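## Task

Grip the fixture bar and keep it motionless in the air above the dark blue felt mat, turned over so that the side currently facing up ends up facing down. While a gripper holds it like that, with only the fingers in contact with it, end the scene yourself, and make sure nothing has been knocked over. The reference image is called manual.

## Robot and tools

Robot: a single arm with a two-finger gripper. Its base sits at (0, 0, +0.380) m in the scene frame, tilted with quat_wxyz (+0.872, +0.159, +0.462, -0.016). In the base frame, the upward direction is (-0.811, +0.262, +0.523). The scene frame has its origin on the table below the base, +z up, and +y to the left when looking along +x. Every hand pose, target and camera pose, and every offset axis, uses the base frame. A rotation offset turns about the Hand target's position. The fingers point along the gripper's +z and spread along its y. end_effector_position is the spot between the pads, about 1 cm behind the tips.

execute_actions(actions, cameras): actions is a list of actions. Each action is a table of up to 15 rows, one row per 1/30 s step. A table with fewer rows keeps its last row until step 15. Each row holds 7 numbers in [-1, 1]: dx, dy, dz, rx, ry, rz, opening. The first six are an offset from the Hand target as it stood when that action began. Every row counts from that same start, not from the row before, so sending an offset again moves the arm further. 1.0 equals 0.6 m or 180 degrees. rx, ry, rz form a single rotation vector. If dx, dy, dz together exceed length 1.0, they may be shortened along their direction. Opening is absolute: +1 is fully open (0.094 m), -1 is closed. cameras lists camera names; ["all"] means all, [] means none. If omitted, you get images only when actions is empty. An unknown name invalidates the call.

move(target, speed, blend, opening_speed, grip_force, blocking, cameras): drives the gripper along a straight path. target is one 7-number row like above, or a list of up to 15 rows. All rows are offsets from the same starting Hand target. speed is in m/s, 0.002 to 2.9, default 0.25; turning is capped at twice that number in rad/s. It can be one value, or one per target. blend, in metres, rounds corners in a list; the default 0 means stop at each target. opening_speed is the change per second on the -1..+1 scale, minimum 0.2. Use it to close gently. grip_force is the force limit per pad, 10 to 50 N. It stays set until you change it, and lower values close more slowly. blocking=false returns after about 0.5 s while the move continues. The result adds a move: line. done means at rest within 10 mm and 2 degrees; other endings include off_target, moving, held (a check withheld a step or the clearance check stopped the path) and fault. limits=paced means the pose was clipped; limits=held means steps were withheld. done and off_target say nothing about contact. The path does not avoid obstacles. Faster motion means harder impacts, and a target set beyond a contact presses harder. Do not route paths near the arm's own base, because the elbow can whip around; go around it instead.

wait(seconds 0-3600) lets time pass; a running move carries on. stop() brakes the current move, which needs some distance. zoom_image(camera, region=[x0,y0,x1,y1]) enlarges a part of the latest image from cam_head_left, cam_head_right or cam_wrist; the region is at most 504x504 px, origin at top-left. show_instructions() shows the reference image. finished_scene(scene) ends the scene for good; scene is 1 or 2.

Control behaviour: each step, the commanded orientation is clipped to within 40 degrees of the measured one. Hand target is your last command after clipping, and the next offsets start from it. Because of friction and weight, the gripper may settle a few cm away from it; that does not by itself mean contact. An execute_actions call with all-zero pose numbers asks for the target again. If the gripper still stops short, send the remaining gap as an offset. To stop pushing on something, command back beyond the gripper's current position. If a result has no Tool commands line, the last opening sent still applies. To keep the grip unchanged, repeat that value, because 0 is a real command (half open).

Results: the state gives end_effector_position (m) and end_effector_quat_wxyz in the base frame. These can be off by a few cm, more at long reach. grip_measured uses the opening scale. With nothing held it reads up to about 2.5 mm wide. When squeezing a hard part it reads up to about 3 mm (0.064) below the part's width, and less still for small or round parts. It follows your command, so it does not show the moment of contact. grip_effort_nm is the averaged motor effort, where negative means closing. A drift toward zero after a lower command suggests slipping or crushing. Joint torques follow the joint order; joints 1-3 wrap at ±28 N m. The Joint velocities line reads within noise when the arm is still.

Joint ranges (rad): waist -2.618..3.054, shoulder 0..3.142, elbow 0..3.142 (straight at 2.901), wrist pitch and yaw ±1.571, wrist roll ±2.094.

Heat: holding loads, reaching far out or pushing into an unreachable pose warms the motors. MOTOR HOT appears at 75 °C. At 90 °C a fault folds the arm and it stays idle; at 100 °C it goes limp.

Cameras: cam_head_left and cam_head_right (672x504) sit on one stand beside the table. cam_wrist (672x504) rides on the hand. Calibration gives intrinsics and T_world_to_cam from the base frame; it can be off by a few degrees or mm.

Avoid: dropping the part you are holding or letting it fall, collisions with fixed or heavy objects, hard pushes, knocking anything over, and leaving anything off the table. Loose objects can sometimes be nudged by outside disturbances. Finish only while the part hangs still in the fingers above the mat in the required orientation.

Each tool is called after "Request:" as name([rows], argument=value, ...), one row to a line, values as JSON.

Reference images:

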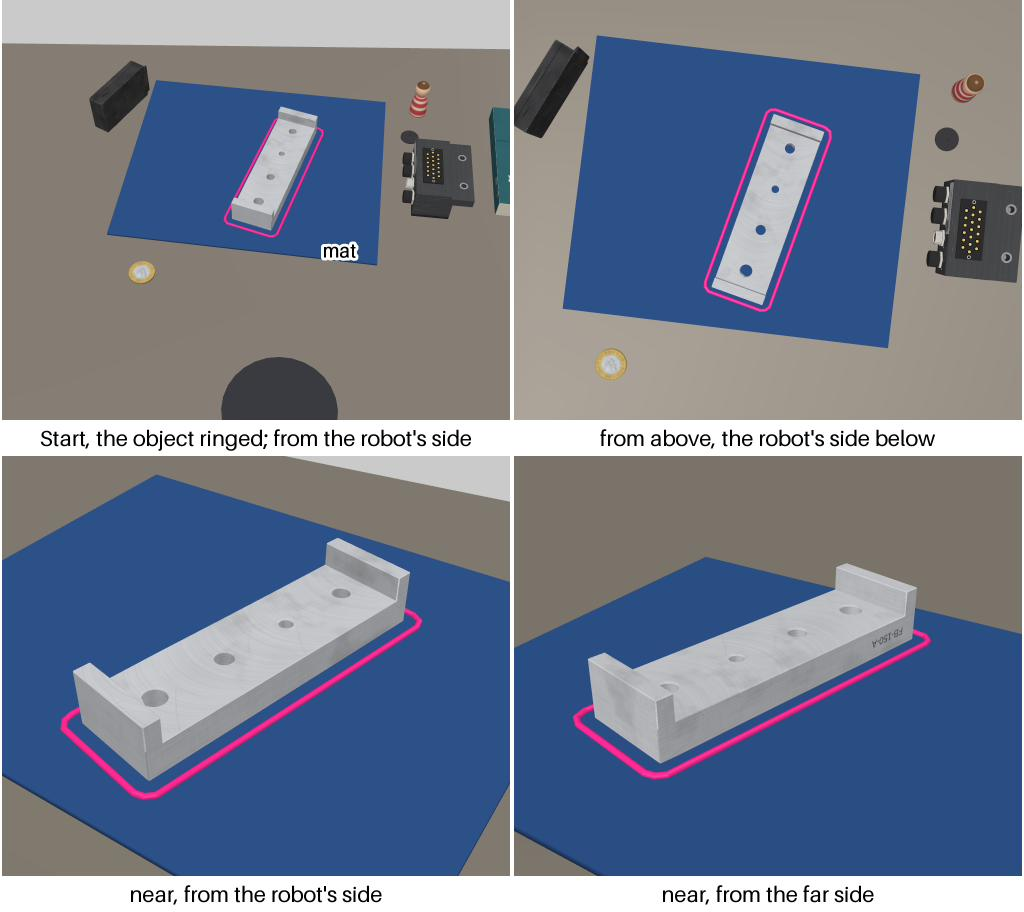

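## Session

Request:
execute_actions(actions=[])

Request:
zoom_image(camera="cam_head_right", region=[180, 120, 432, 309])

Request:
zoom_image(camera="cam_head_left", region=[180, 120, 432, 309])

Scene clock: 0.00 s.
end_effector_position=(+0.2627, -0.1785, +0.3882) grip_measured=+1.000 grip_effort_nm=n/a end_effector_quat_wxyz=(+0.785, +0.040, +0.618, -0.007)
Joint positions: [-1.089 0.975 0.655 0.746 -0.973 0.415 0.094]
Joint velocities: within noise
Joint torques (N m): no reading
Motor temperatures (°C): [25 25 26 23 22 25 24]
Heat: 26 °C.
Hand target: +0.2601, -0.1777, +0.3941; +0.789, +0.035, +0.614, -0.016
Tool commands: gripper/opening=+1.0
camera_calibration:
cam_wrist: T_world_to_cam=[[-0.06118, -0.99538, -0.07393, -0.13223], [-0.37666, 0.09162, -0.92181, 0.47751], [0.92433, -0.02855, -0.38052, 0.02932]] pos_world=[0.14467, -0.17453, 0.44156]

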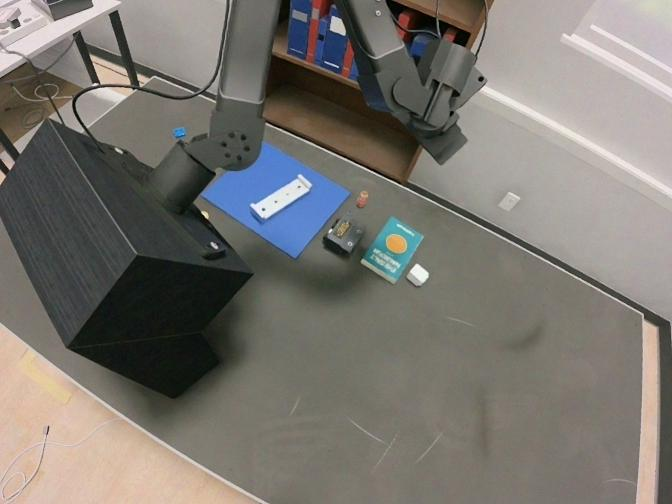

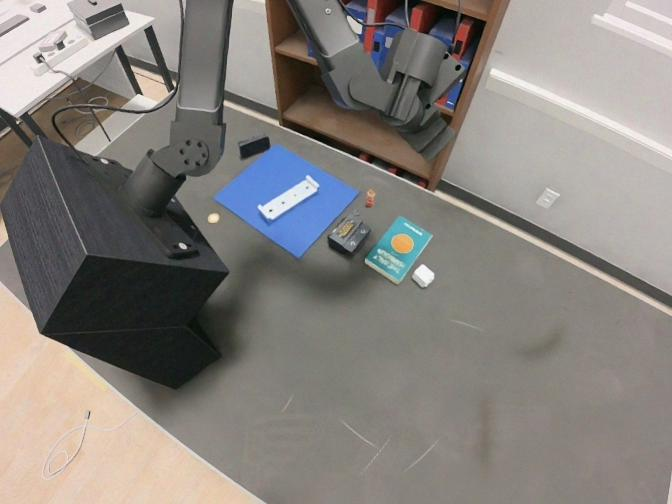

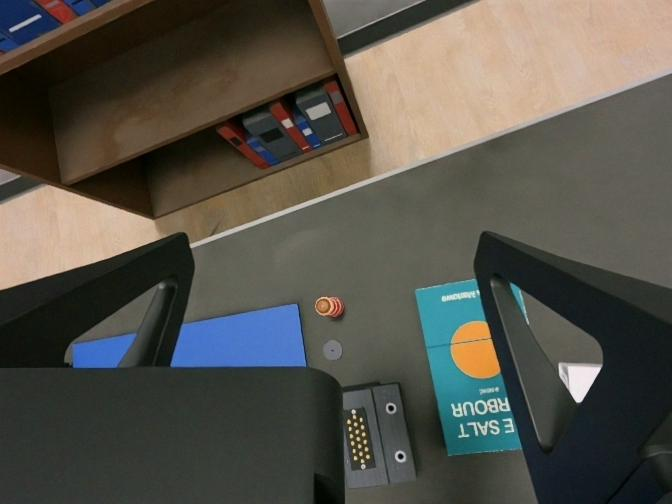

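Scaled by 2.000.

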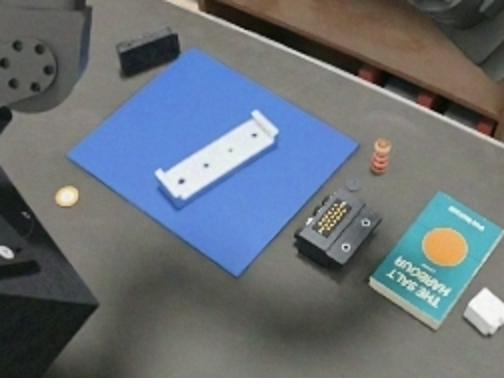

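Scaled by 2.000.

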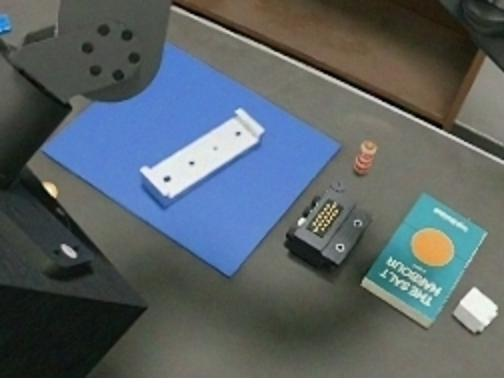

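Request:
move(target=[0.15, 0.292, -0.323, 0.0259, 0.2539, -0.0674, 1], speed=0.3, grip_force=50, cameras=["cam_wrist"])

Scene clock: 102.67 s.
end_effector_position=(+0.3484, -0.0051, +0.2001) grip_measured=+1.000 grip_effort_nm=-0.01 end_effector_quat_wxyz=(+0.485, +0.120, +0.862, -0.082)
Joint positions: [0.199 1.081 0.767 -0.289 0.427 0.247 0.094]
Joint torques (N m): [2.24 -5.57 4.12 0.08 0.12 0.14]
Heat: 27 °C.
Hand target: +0.3502, -0.0025, +0.2003; +0.481, +0.120, +0.864, -0.085
Off the commanded pose: 0.003 m, 1 deg.
move: done
cam_wrist: T_world_to_cam=[[-0.30093, -0.95356, 0.01274, 0.09803], [-0.87898, 0.27216, -0.39156, 0.39039], [0.36991, -0.12903, -0.92006, 0.18406]] pos_world=[0.30456, 0.01098, 0.32096]

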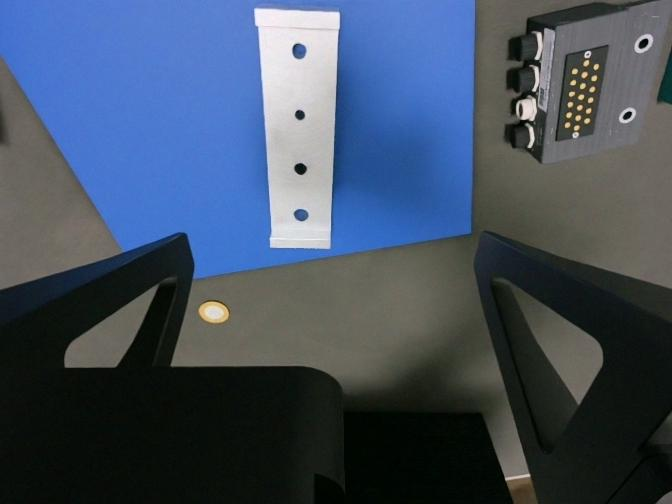

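Request:
move([
  [0.167, -0.0175, -0.051, 0.051, 0.124, -0.004, 1],
  [0.2547, -0.0447, -0.1785, 0.051, 0.124, -0.004, 1],
], speed=[0.25, 0.1], blend=0.01, cameras=["cam_wrist", "cam_head_right"])

Request:
zoom_image(camera="cam_head_right", region=[220, 130, 380, 250])

Scene clock: 136.20 s.
end_effector_position=(+0.4974, -0.0295, +0.0974) grip_measured=+1.000 grip_effort_nm=-0.01 end_effector_quat_wxyz=(+0.292, +0.149, +0.944, -0.045)
Joint positions: [0.001 1.947 1.471 -0.518 0.173 0.262 0.094]
Joint torques (N m): [1.98 -8.91 2.43 -0.49 -0.16 -0.06]
Heat: 27 °C.
Hand target: +0.5029, -0.0293, +0.0930; +0.293, +0.145, +0.944, -0.041
Off the commanded pose: 0.007 m, 1 deg.
move: done
cam_wrist: T_world_to_cam=[[-0.32486, -0.94573, -0.00776, 0.13502], [-0.94547, 0.32454, 0.02739, 0.48153], [-0.02338, 0.01623, -0.9996, 0.23896]] pos_world=[0.50473, -0.03246, 0.22672]
Images, in order (width x height): cam_head_right 672x504, cam_wrist 672x504.

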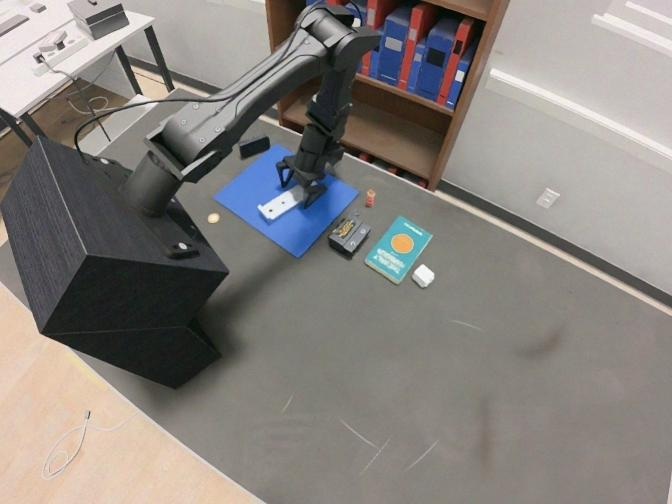

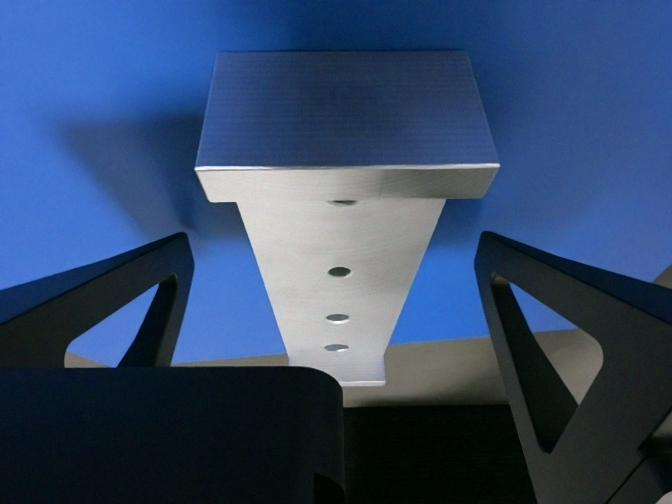

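Scaled by 3.150.

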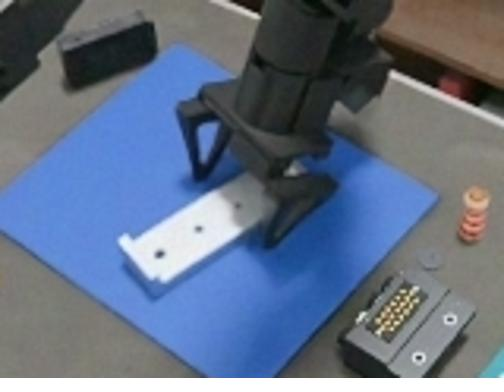

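Request:
move([
  [0, 0, 0, 0, 0, 0, -0.3],
  [-0.1622, 0.0525, 0.1045, 0, 0, 0, -0.3],
  [-0.271, -0.0855, 0.154, 0.0481, -0.373, -0.383, -0.3],
], speed=[0.1, 0.15, 0.25], blend=[0, 0.03, 0], grip_force=40, cameras=["all"])

Request:
zoom_image(camera="cam_head_right", region=[220, 130, 420, 280])

Scene clock: 170.20 s.
end_effector_position=(+0.3473, -0.0791, +0.1812) grip_measured=+0.019 grip_effort_nm=-0.86 end_effector_quat_wxyz=(+0.642, +0.642, +0.418, -0.018)
Joint positions: [0.273 1.455 0.675 0.204 1.245 1.517 0.048]
Joint torques (N m): [3.26 -6.01 1.85 0.12 1.13 0.12]
Motor temperatures (°C): [26 31 27 25 22 25 24]
Heat: 31 °C.
Hand target: +0.3403, -0.0806, +0.1854; +0.653, +0.640, +0.402, -0.045
Off the commanded pose: 0.008 m, 4 deg.
grip_force (N): 40
move: off_target
cam_wrist: T_world_to_cam=[[-0.55136, -0.16007, -0.81877, 0.32782], [0.2351, 0.91183, -0.33658, 0.05589], [0.80046, -0.37807, -0.46512, -0.09416]] pos_world=[0.24297, -0.03408, 0.24342]

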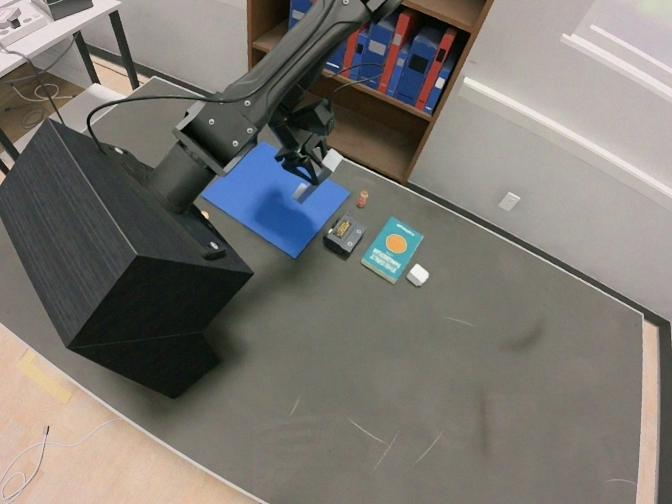

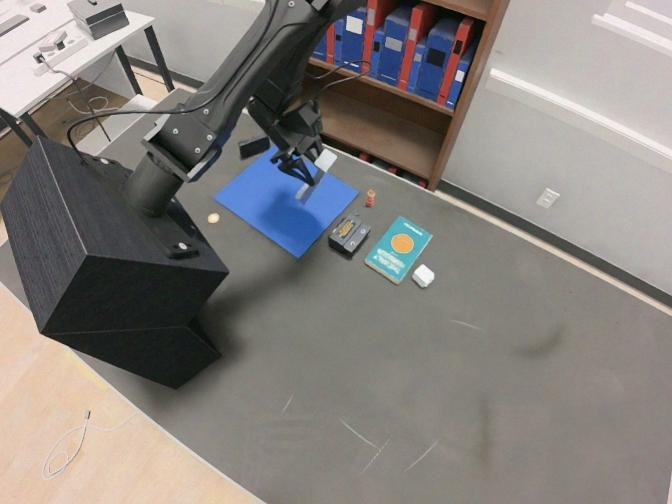

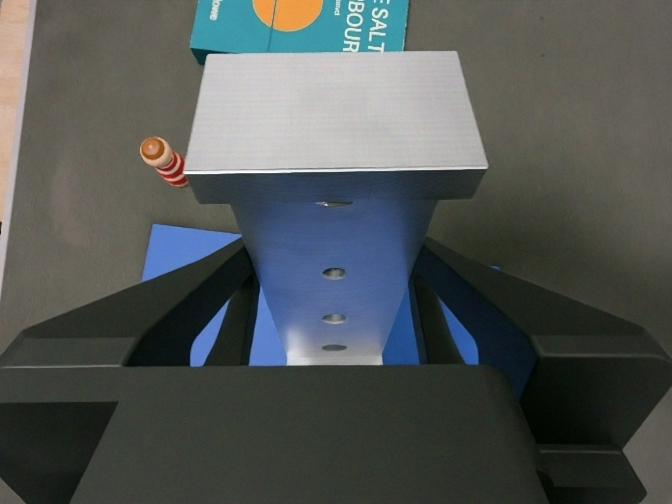

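Scaled by 2.520.

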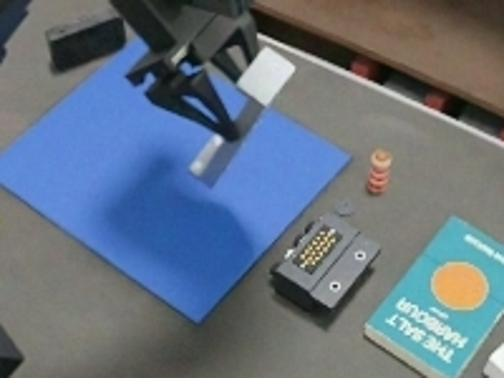

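Request:
move([
  [0.1189, -0.0385, -0.0766, 0, 0, 0, -0.3],
  [0.1189, -0.0385, -0.0766, 0, 0, 0, 0.036],
  [0.1343, 0.0059, -0.0973, 0, 0, 0, 0.036],
], speed=[0.12, 0.06, 0.06], opening_speed=0.4, grip_force=15, cameras=["cam_wrist", "cam_head_right"])

Request:
zoom_image(camera="cam_head_right", region=[220, 130, 420, 280])

Scene clock: 196.53 s.
end_effector_position=(+0.4268, -0.0798, +0.1301) grip_measured=+0.037 grip_effort_nm=-0.09 end_effector_quat_wxyz=(+0.650, +0.641, +0.408, -0.024)
Joint positions: [0.213 1.896 0.866 0.564 1.219 1.408 0.049]
Joint torques (N m): [4.56 -6.52 0.54 0.29 0.93 0.13]
Heat: 29 °C.
Hand target: +0.4209, -0.0771, +0.1271; +0.653, +0.640, +0.402, -0.045
Off the commanded pose: 0.007 m, 3 deg.
grip_force (N): 15
move: off_target
cam_wrist: T_world_to_cam=[[-0.54436, -0.16274, -0.82292, 0.32699], [0.25648, 0.90174, -0.34798, 0.01214], [0.79868, -0.40049, -0.44913, -0.18489]] pos_world=[0.32256, -0.03178, 0.19027]
Images, in order (width x height): cam_head_right 672x504, cam_wrist 672x504.

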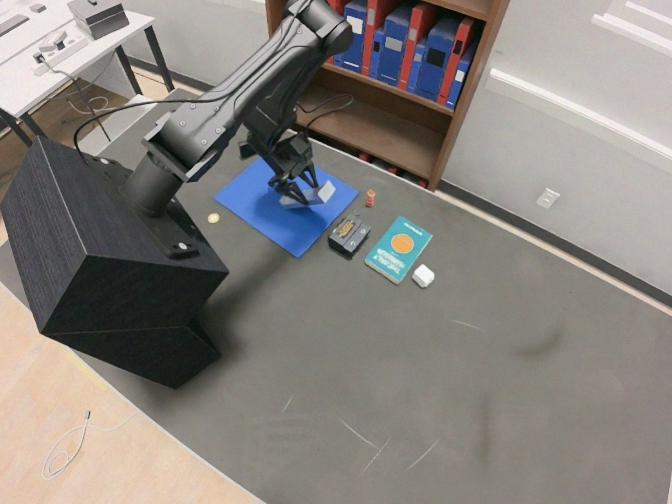

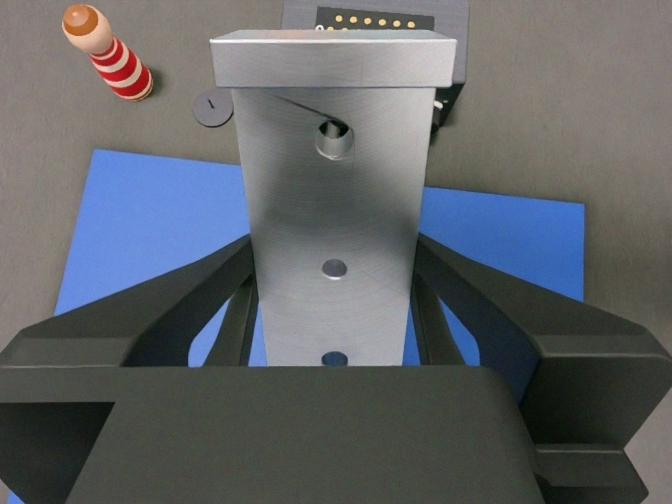

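Scaled by 2.520.

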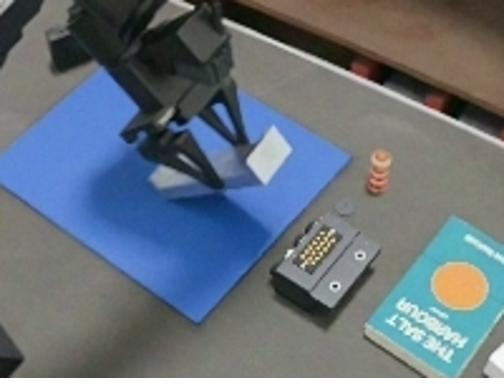

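Request:
move(target=[-0.0432, 0.014, 0.0278, 0, 0, 0, 0.037], speed=0.06, cameras=["cam_wrist", "cam_head_right"])

Request:
zoom_image(camera="cam_head_right", region=[220, 130, 420, 280])

Scene clock: 217.33 s.
end_effector_position=(+0.4062, -0.0706, +0.1245) grip_measured=+0.038 grip_effort_nm=-0.07 end_effector_quat_wxyz=(+0.638, +0.640, +0.427, -0.036)
Joint positions: [0.251 1.833 0.818 0.421 1.236 1.493 0.049]
Joint torques (N m): [4.9 -11.59 0.01 0.06 1.12 0.1]
Heat: 29 °C.
Hand target: +0.3950, -0.0686, +0.1438; +0.653, +0.640, +0.402, -0.045
Off the commanded pose: 0.022 m, 4 deg.
grip_force (N): 15
move: off_target
cam_wrist: T_world_to_cam=[[-0.58382, -0.16386, -0.79518, 0.32524], [0.2311, 0.90536, -0.35624, 0.01878], [0.7783, -0.39175, -0.4907, -0.15319]] pos_world=[0.30477, -0.02372, 0.19015]
Images, in order (width x height): cam_head_right 672x504, cam_wrist 672x504.

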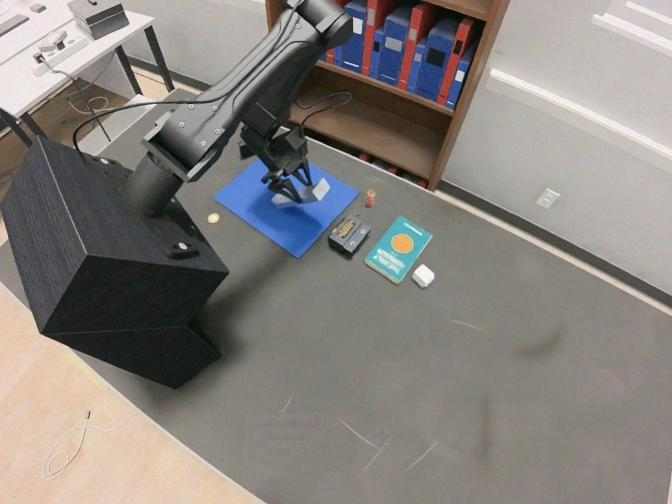

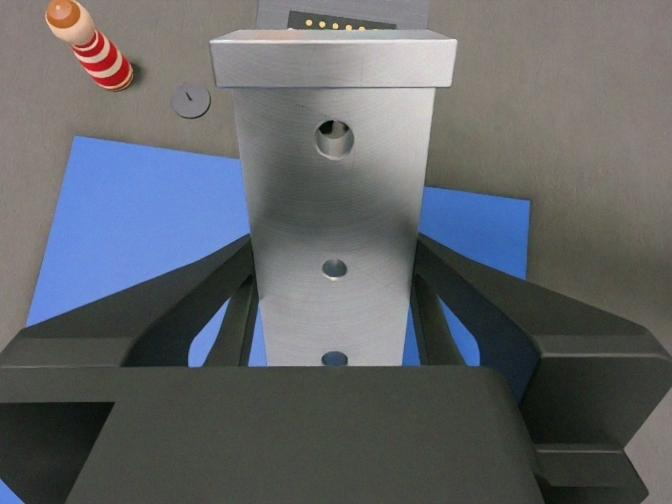

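Scaled by 2.520.

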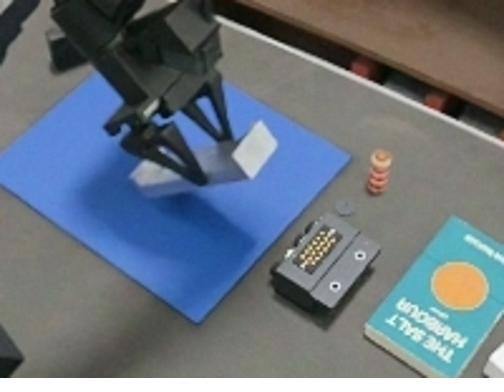

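Request:
move(target=[-0.016, 0.005, 0.0105, 0, 0, 0, 0.041], speed=0.06, opening_speed=0.2, cameras=["cam_wrist"])

Scene clock: 230.70 s.
end_effector_position=(+0.3974, -0.0669, +0.1316) grip_measured=+0.040 grip_effort_nm=0.02 end_effector_quat_wxyz=(+0.638, +0.641, +0.426, -0.035)
Joint positions: [0.269 1.786 0.804 0.357 1.251 1.531 0.049]
Joint torques (N m): [4.78 -11.49 0.05 0.03 1.12 0.11]
Heat: 30 °C.
Hand target: +0.3854, -0.0656, +0.1500; +0.653, +0.640, +0.402, -0.045
Off the commanded pose: 0.022 m, 3 deg.
grip_force (N): 15
move: off_target
cam_wrist: T_world_to_cam=[[-0.58086, -0.1611, -0.7979, 0.32563], [0.23366, 0.90596, -0.35303, 0.01867], [0.77974, -0.3915, -0.4886, -0.14219]] pos_world=[0.29566, -0.02012, 0.19694]

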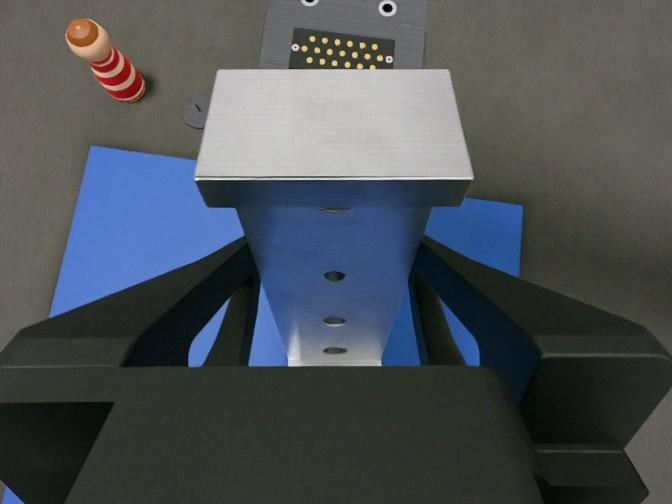

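Request:
move(target=[-0.008, 0.0025, 0.005, 0, 0, 0, 0.0425], speed=0.06, opening_speed=0.2, cameras=["cam_wrist"])

Scene clock: 239.33 s.
end_effector_position=(+0.3901, -0.0670, +0.1376) grip_measured=+0.041 grip_effort_nm=0.04 end_effector_quat_wxyz=(+0.641, +0.642, +0.418, -0.039)
Joint positions: [0.278 1.759 0.797 0.317 1.276 1.557 0.049]
Joint torques (N m): [4.78 -11.14 0.17 -0.06 0.96 0.07]
Heat: 32 °C.
Hand target: +0.3806, -0.0642, +0.1531; +0.653, +0.640, +0.402, -0.045
Off the commanded pose: 0.018 m, 2 deg.
grip_force (N): 15
move: off_target
cam_wrist: T_world_to_cam=[[-0.57719, -0.15735, -0.8013, 0.32546], [0.25067, 0.89975, -0.35725, 0.01607], [0.77718, -0.40706, -0.47988, -0.13488]] pos_world=[0.28865, -0.01815, 0.20181]

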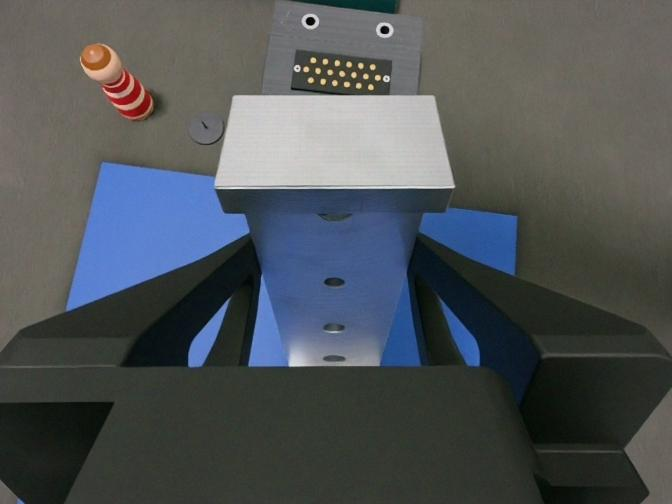

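Request:
move([
  [0, 0, 0, 0, 0, 0, -0.2],
  [-0.0405, 0.013, 0.0261, 0, 0, 0, -0.2],
  [-0.0524, -0.0818, 0.0553, -0.0636, -0.0194, -0.0889, -0.2],
], speed=0.12, grip_force=40, blend=[0, 0.02, 0], cameras=["all"])

Request:
zoom_image(camera="cam_head_right", region=[220, 130, 420, 280])

Request:
zoom_image(camera="cam_head_left", region=[220, 120, 420, 270])

Scene clock: 259.33 s.
end_effector_position=(+0.3757, -0.0575, +0.1485) grip_measured=+0.014 grip_effort_nm=-0.86 end_effector_quat_wxyz=(+0.637, +0.640, +0.429, -0.026)
Joint positions: [0.316 1.664 0.767 0.205 1.272 1.61 0.048]
Joint torques (N m): [2.89 -7.34 0.75 0.14 0.88 0.03]
Heat: 33 °C.
Hand target: +0.3702, -0.0619, +0.1541; +0.648, +0.639, +0.413, -0.042 (not the last commanded pose)
Off the commanded pose: 0.072 m, 24 deg.
grip_force (N): 40
move: held (a check stopped the path); path passed 2 of 3 targets; blend cut to 0.0155 m at target 2; limits=held
pose unreachable: on one or more control steps of this call, first in action 0 (counted from 0), an arm could not follow its commanded pose, so it was not sent that pose on those steps. It may still have moved: this result reports where it is.
cause: moving toward the commanded pose would bring two parts of the arm too close to each other (its wrist (the part past joint 4) and its wrist camera, with joints 5 (wrist yaw) and 6 (wrist roll) between them, 7 mm apart when it was first held).
cam_wrist: T_world_to_cam=[[-0.57384, -0.16352, -0.80248, 0.32595], [0.22134, 0.91243, -0.3442, 0.02479], [0.78849, -0.37513, -0.4874, -0.11589]] pos_world=[0.27294, -0.0128, 0.21362]

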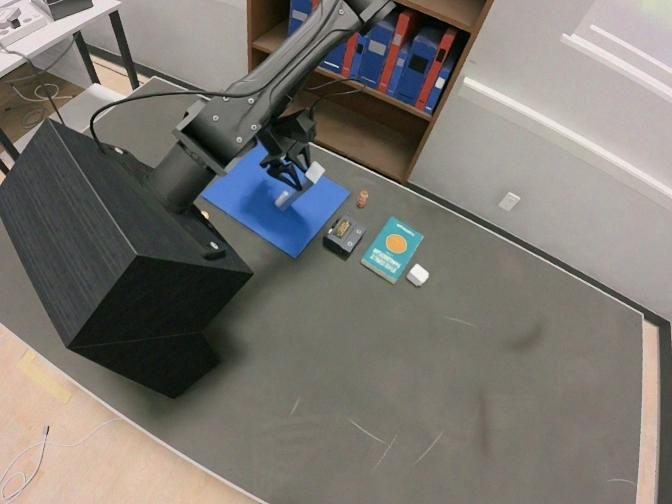

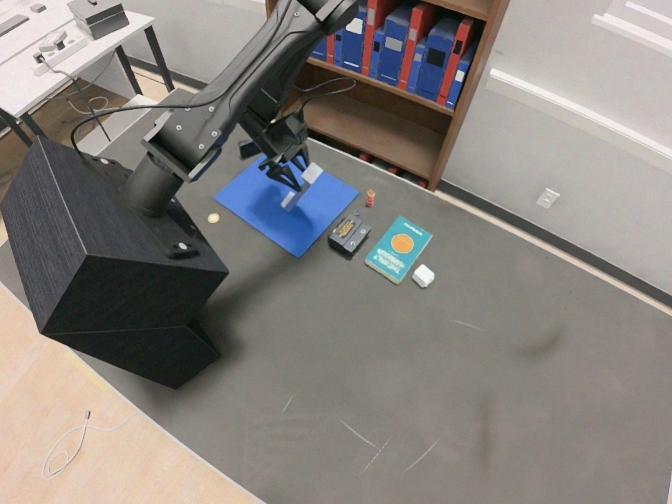

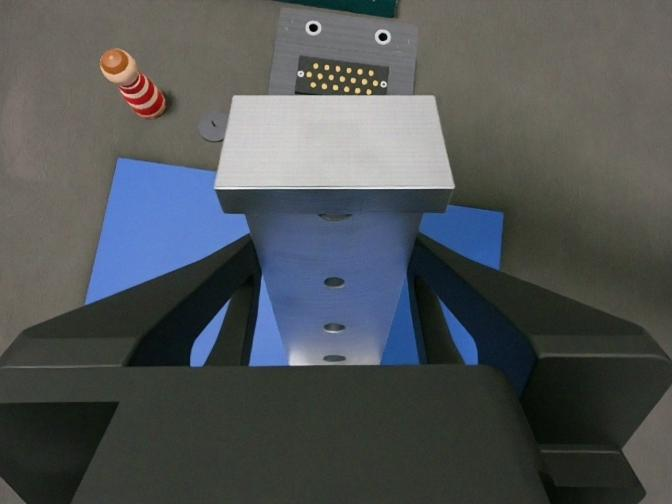

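Scaled by 2.520.

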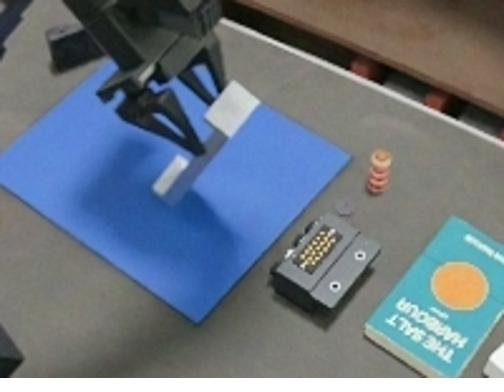

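Scaled by 2.520.

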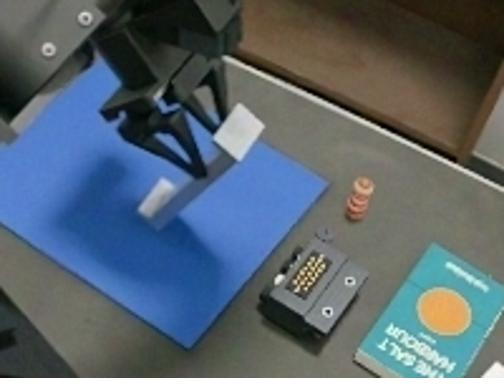

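Request:
move([
  [0.0445, 0.1093, -0.0433, 0.2196, 0.067, 0.3066, -0.2],
  [0.1904, 0.0621, -0.1373, 0.2196, 0.067, 0.3066, -0.2],
], speed=[0.25, 0.08], cameras=["cam_wrist", "cam_head_right"])

Request:
zoom_image(camera="cam_head_right", region=[220, 130, 380, 250])

Scene clock: 368.67 s.
end_effector_position=(+0.4813, -0.0262, +0.0816) grip_measured=+0.014 grip_effort_nm=-0.86 end_effector_quat_wxyz=(+0.313, +0.548, +0.703, +0.328)
Joint positions: [-0.142 1.794 0.939 0.205 -0.231 1.298 0.048]
Joint torques (N m): [0.95 -5.93 1.01 0.21 -0.38 -0.04]
Heat: 30 °C.
Hand target: +0.4843, -0.0247, +0.0716; +0.305, +0.546, +0.707, +0.330
Off the commanded pose: 0.010 m, 1 deg.
grip_force (N): 40
move: done
cam_wrist: T_world_to_cam=[[-0.57425, -0.16581, -0.80172, 0.33811], [-0.62185, 0.72528, 0.29542, 0.29856], [0.53248, 0.66819, -0.51959, -0.06683]] pos_world=[0.41541, -0.11582, 0.14814]
Images, in order (width x height): cam_head_right 672x504, cam_wrist 672x504.

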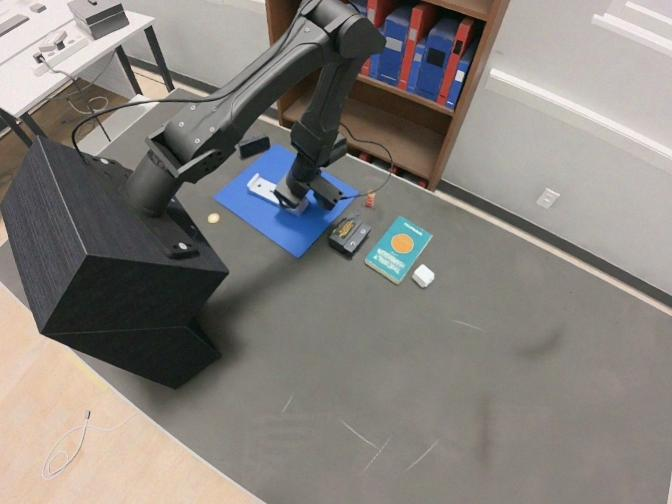

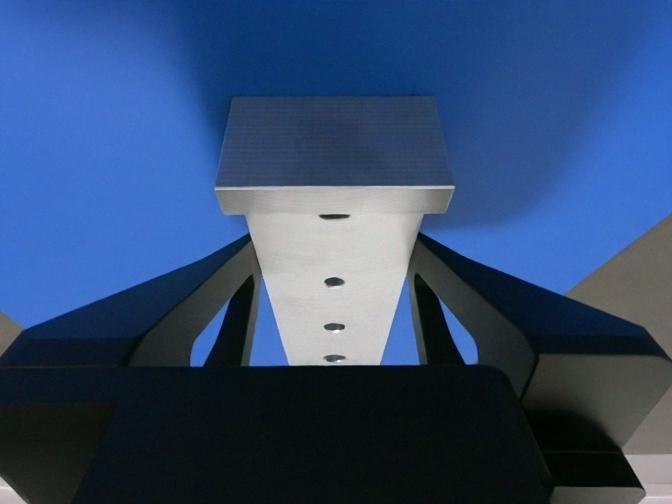

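Scaled by 3.150.

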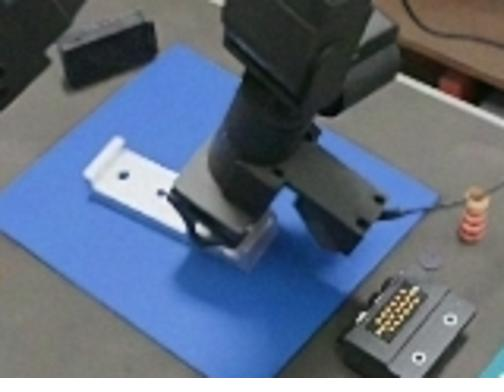

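Request:
move([
  [0.0095, -0.0031, -0.0061, 0, 0, 0, -0.2],
  [0.0095, -0.0031, -0.0061, 0, 0, 0, 0.3],
  [0.0041, -0.0013, -0.0026, 0.0573, 0.0175, 0.08, 0.3],
  [0.0041, -0.0013, -0.0026, 0.0573, 0.0175, 0.08, -0.2],
], speed=0.12, cameras=["cam_wrist", "cam_head_right"])

Request:
zoom_image(camera="cam_head_right", region=[220, 130, 380, 250])

Scene clock: 389.63 s.
end_effector_position=(+0.4882, -0.0256, +0.0783) grip_measured=+0.020 grip_effort_nm=-0.83 end_effector_quat_wxyz=(+0.203, +0.486, +0.744, +0.411)
Joint positions: [-0.273 1.926 1.131 -0.003 -0.629 1.148 0.048]
Joint torques (N m): [0.05 -7.49 0.87 -0.36 -0.49 -0.06]
Heat: 30 °C.
Hand target: +0.4868, -0.0255, +0.0700; +0.191, +0.487, +0.746, +0.412
Off the commanded pose: 0.008 m, 1 deg.
grip_force (N): 40
move: done; target 2's new opening was sent with the hand 0.016 m and 1 deg from that target; target 4's new opening was sent with the hand 0.011 m and 2 deg from that target
cam_wrist: T_world_to_cam=[[-0.56872, -0.17433, -0.80385, 0.33673], [-0.76118, 0.4819, 0.43402, 0.35439], [0.31171, 0.85871, -0.40676, 0.03114]] pos_world=[0.45155, -0.13882, 0.12953]
Images, in order (width x height): cam_head_right 672x504, cam_wrist 672x504.

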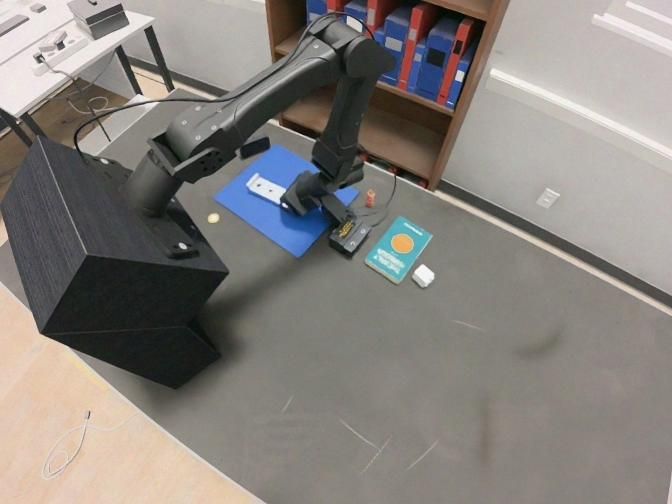

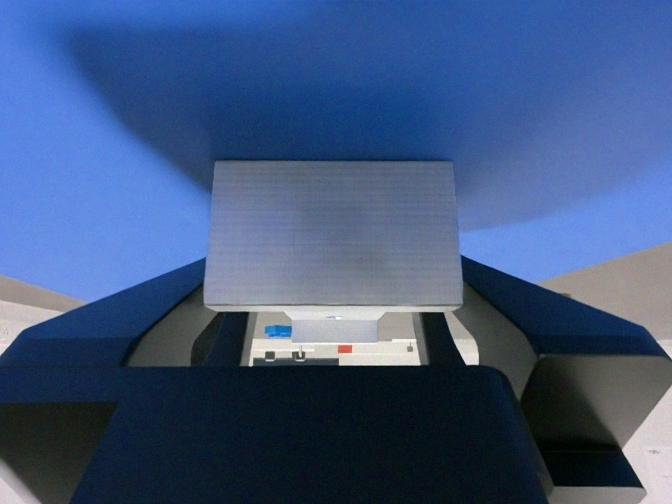

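Scaled by 3.150.

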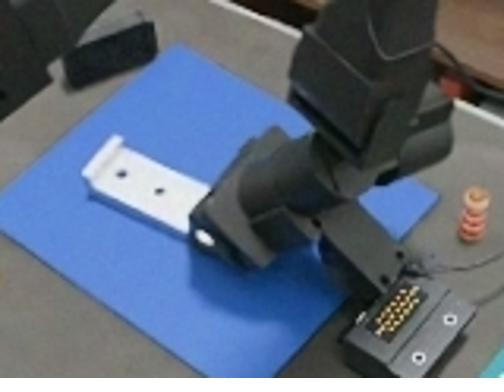

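Request:
move([
  [-0.1351, 0.0437, 0.0871, 0, 0, 0, -0.2],
  [-0.2221, -0.0894, 0.1784, -0.277, -0.0845, -0.3865, -0.2],
], speed=[0.15, 0.25], blend=0.02, grip_force=50, cameras=["cam_wrist", "cam_head_right"])

Request:
zoom_image(camera="cam_head_right", region=[220, 130, 380, 250])

Scene clock: 417.73 s.
end_effector_position=(+0.3584, -0.0781, +0.1702) grip_measured=+0.014 grip_effort_nm=-1.04 end_effector_quat_wxyz=(+0.631, +0.642, +0.435, -0.024)
Joint positions: [0.261 1.511 0.706 0.19 1.214 1.522 0.048]
Joint torques (N m): [3.4 -6.23 1.48 0.4 1.13 0.06]
Heat: 31 °C.
Hand target: +0.3535, -0.0792, +0.1771; +0.648, +0.639, +0.413, -0.042
Off the commanded pose: 0.008 m, 4 deg.
move: off_target
cam_wrist: T_world_to_cam=[[-0.57971, -0.16006, -0.79895, 0.33188], [0.21063, 0.91776, -0.33669, 0.0579], [0.78713, -0.36346, -0.49832, -0.09611]] pos_world=[0.25585, -0.03495, 0.23676]
Images, in order (width x height): cam_head_right 672x504, cam_wrist 672x504.

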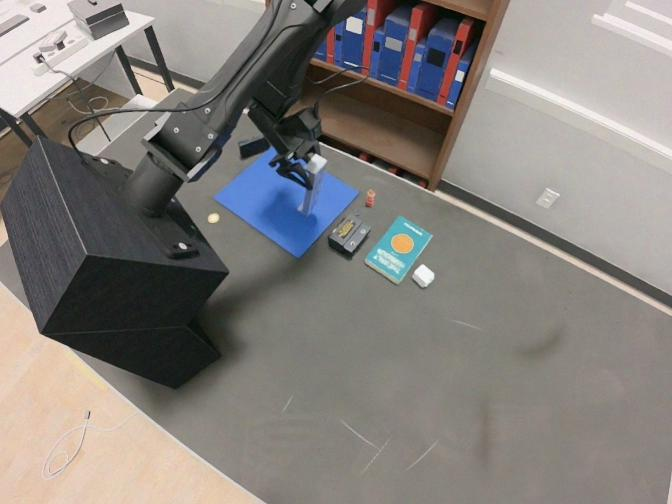

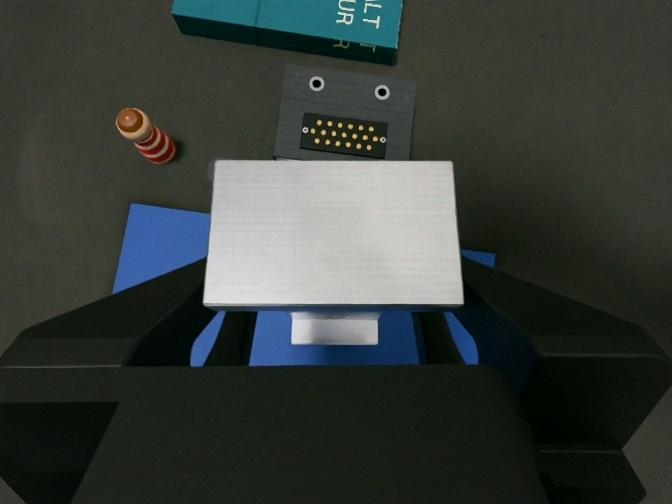

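Scaled by 3.150.

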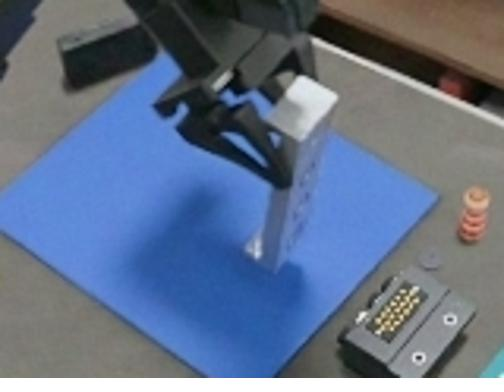

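Request:
move([
  [0.0472, -0.1058, -0.0107, 0, 0, 0, -0.2],
  [0.0472, -0.1058, -0.0107, 0, 0, 0, 0.036],
  [0.0772, -0.0909, -0.0354, 0, 0, 0, 0.036],
  [0.0848, -0.0521, -0.0493, 0, 0, 0, 0.036],
], speed=[0.15, 0.06, 0.06, 0.06], blend=[0, 0, 0.005, 0], opening_speed=0.4, grip_force=15, cameras=["cam_wrist", "cam_head_right"])

Request:
zoom_image(camera="cam_head_right", region=[220, 130, 380, 250])

Scene clock: 466.10 s.
end_effector_position=(+0.3904, -0.1231, +0.1648) grip_measured=+0.037 grip_effort_nm=-0.09 end_effector_quat_wxyz=(+0.662, +0.649, +0.371, -0.053)
Joint positions: [0.12 1.735 0.763 0.612 1.232 1.311 0.049]
Joint torques (N m): [3.75 -5.31 0.91 0.23 -0.18 0.1]
Heat: 31 °C.
Hand target: +0.4044, -0.1104, +0.1475; +0.648, +0.639, +0.413, -0.042
Off the commanded pose: 0.026 m, 5 deg.
grip_force (N): 15
move: off_target; target 2's new opening was sent with the hand 0.009 m and 3 deg from that target
cam_wrist: T_world_to_cam=[[-0.54092, -0.13959, -0.82941, 0.33126], [0.34507, 0.86248, -0.37021, 0.03682], [0.76703, -0.48646, -0.41836, -0.1609]] pos_world=[0.28989, -0.06379, 0.22107]
Images, in order (width x height): cam_head_right 672x504, cam_wrist 672x504.

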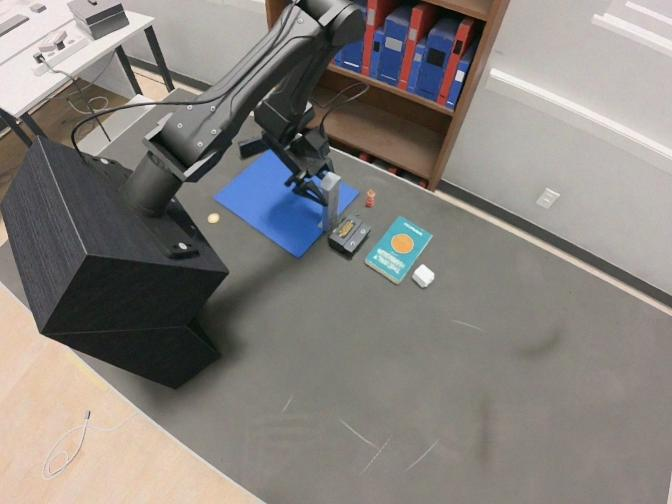

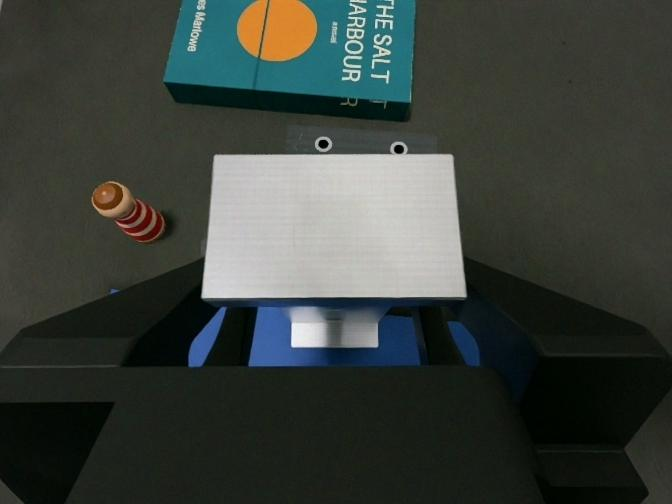

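Scaled by 3.150.

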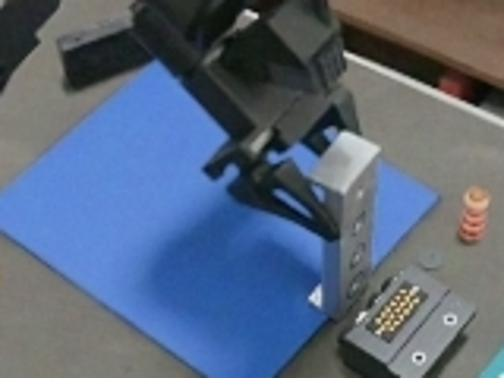

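Request:
move([
  [-0.0032, 0.0537, -0.0095, 0, 0, 0, 0.039],
  [0.0234, 0.1076, -0.0402, 0, 0, 0, 0.039],
], speed=0.06, blend=0.005, opening_speed=0.2, cameras=["cam_wrist", "cam_head_right"])

Request:
zoom_image(camera="cam_head_right", region=[220, 130, 380, 250])

Scene clock: 493.60 s.
end_effector_position=(+0.4220, -0.0522, +0.1281) grip_measured=+0.039 grip_effort_nm=-0.03 end_effector_quat_wxyz=(+0.646, +0.645, +0.406, -0.027)
Joint positions: [0.294 1.9 0.924 0.342 1.293 1.583 0.049]
Joint torques (N m): [5.35 -6.52 0.65 -0.07 0.69 0.11]
Heat: 30 °C.
Hand target: +0.4184, -0.0459, +0.1234; +0.648, +0.639, +0.413, -0.042
Off the commanded pose: 0.009 m, 2 deg.
grip_force (N): 15
move: done
cam_wrist: T_world_to_cam=[[-0.54905, -0.15167, -0.82192, 0.32973], [0.26412, 0.90152, -0.34279, -0.01609], [0.79296, -0.40529, -0.45492, -0.16796]] pos_world=[0.31847, -0.00356, 0.18909]
Images, in order (width x height): cam_head_right 672x504, cam_wrist 672x504.

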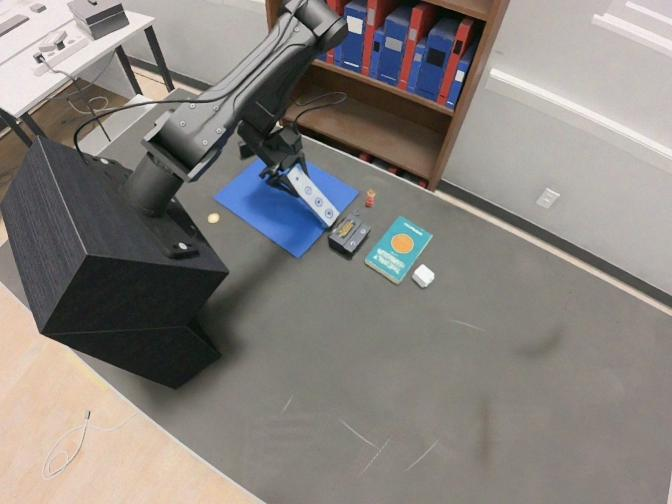

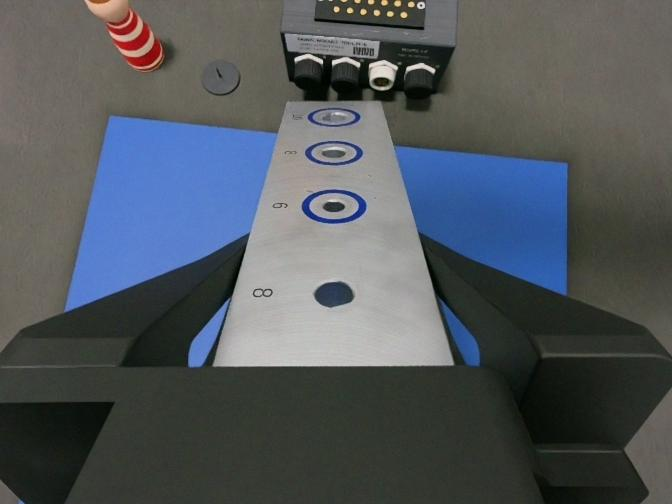

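Scaled by 3.150.

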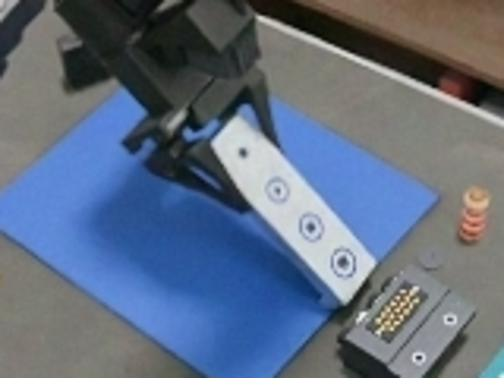

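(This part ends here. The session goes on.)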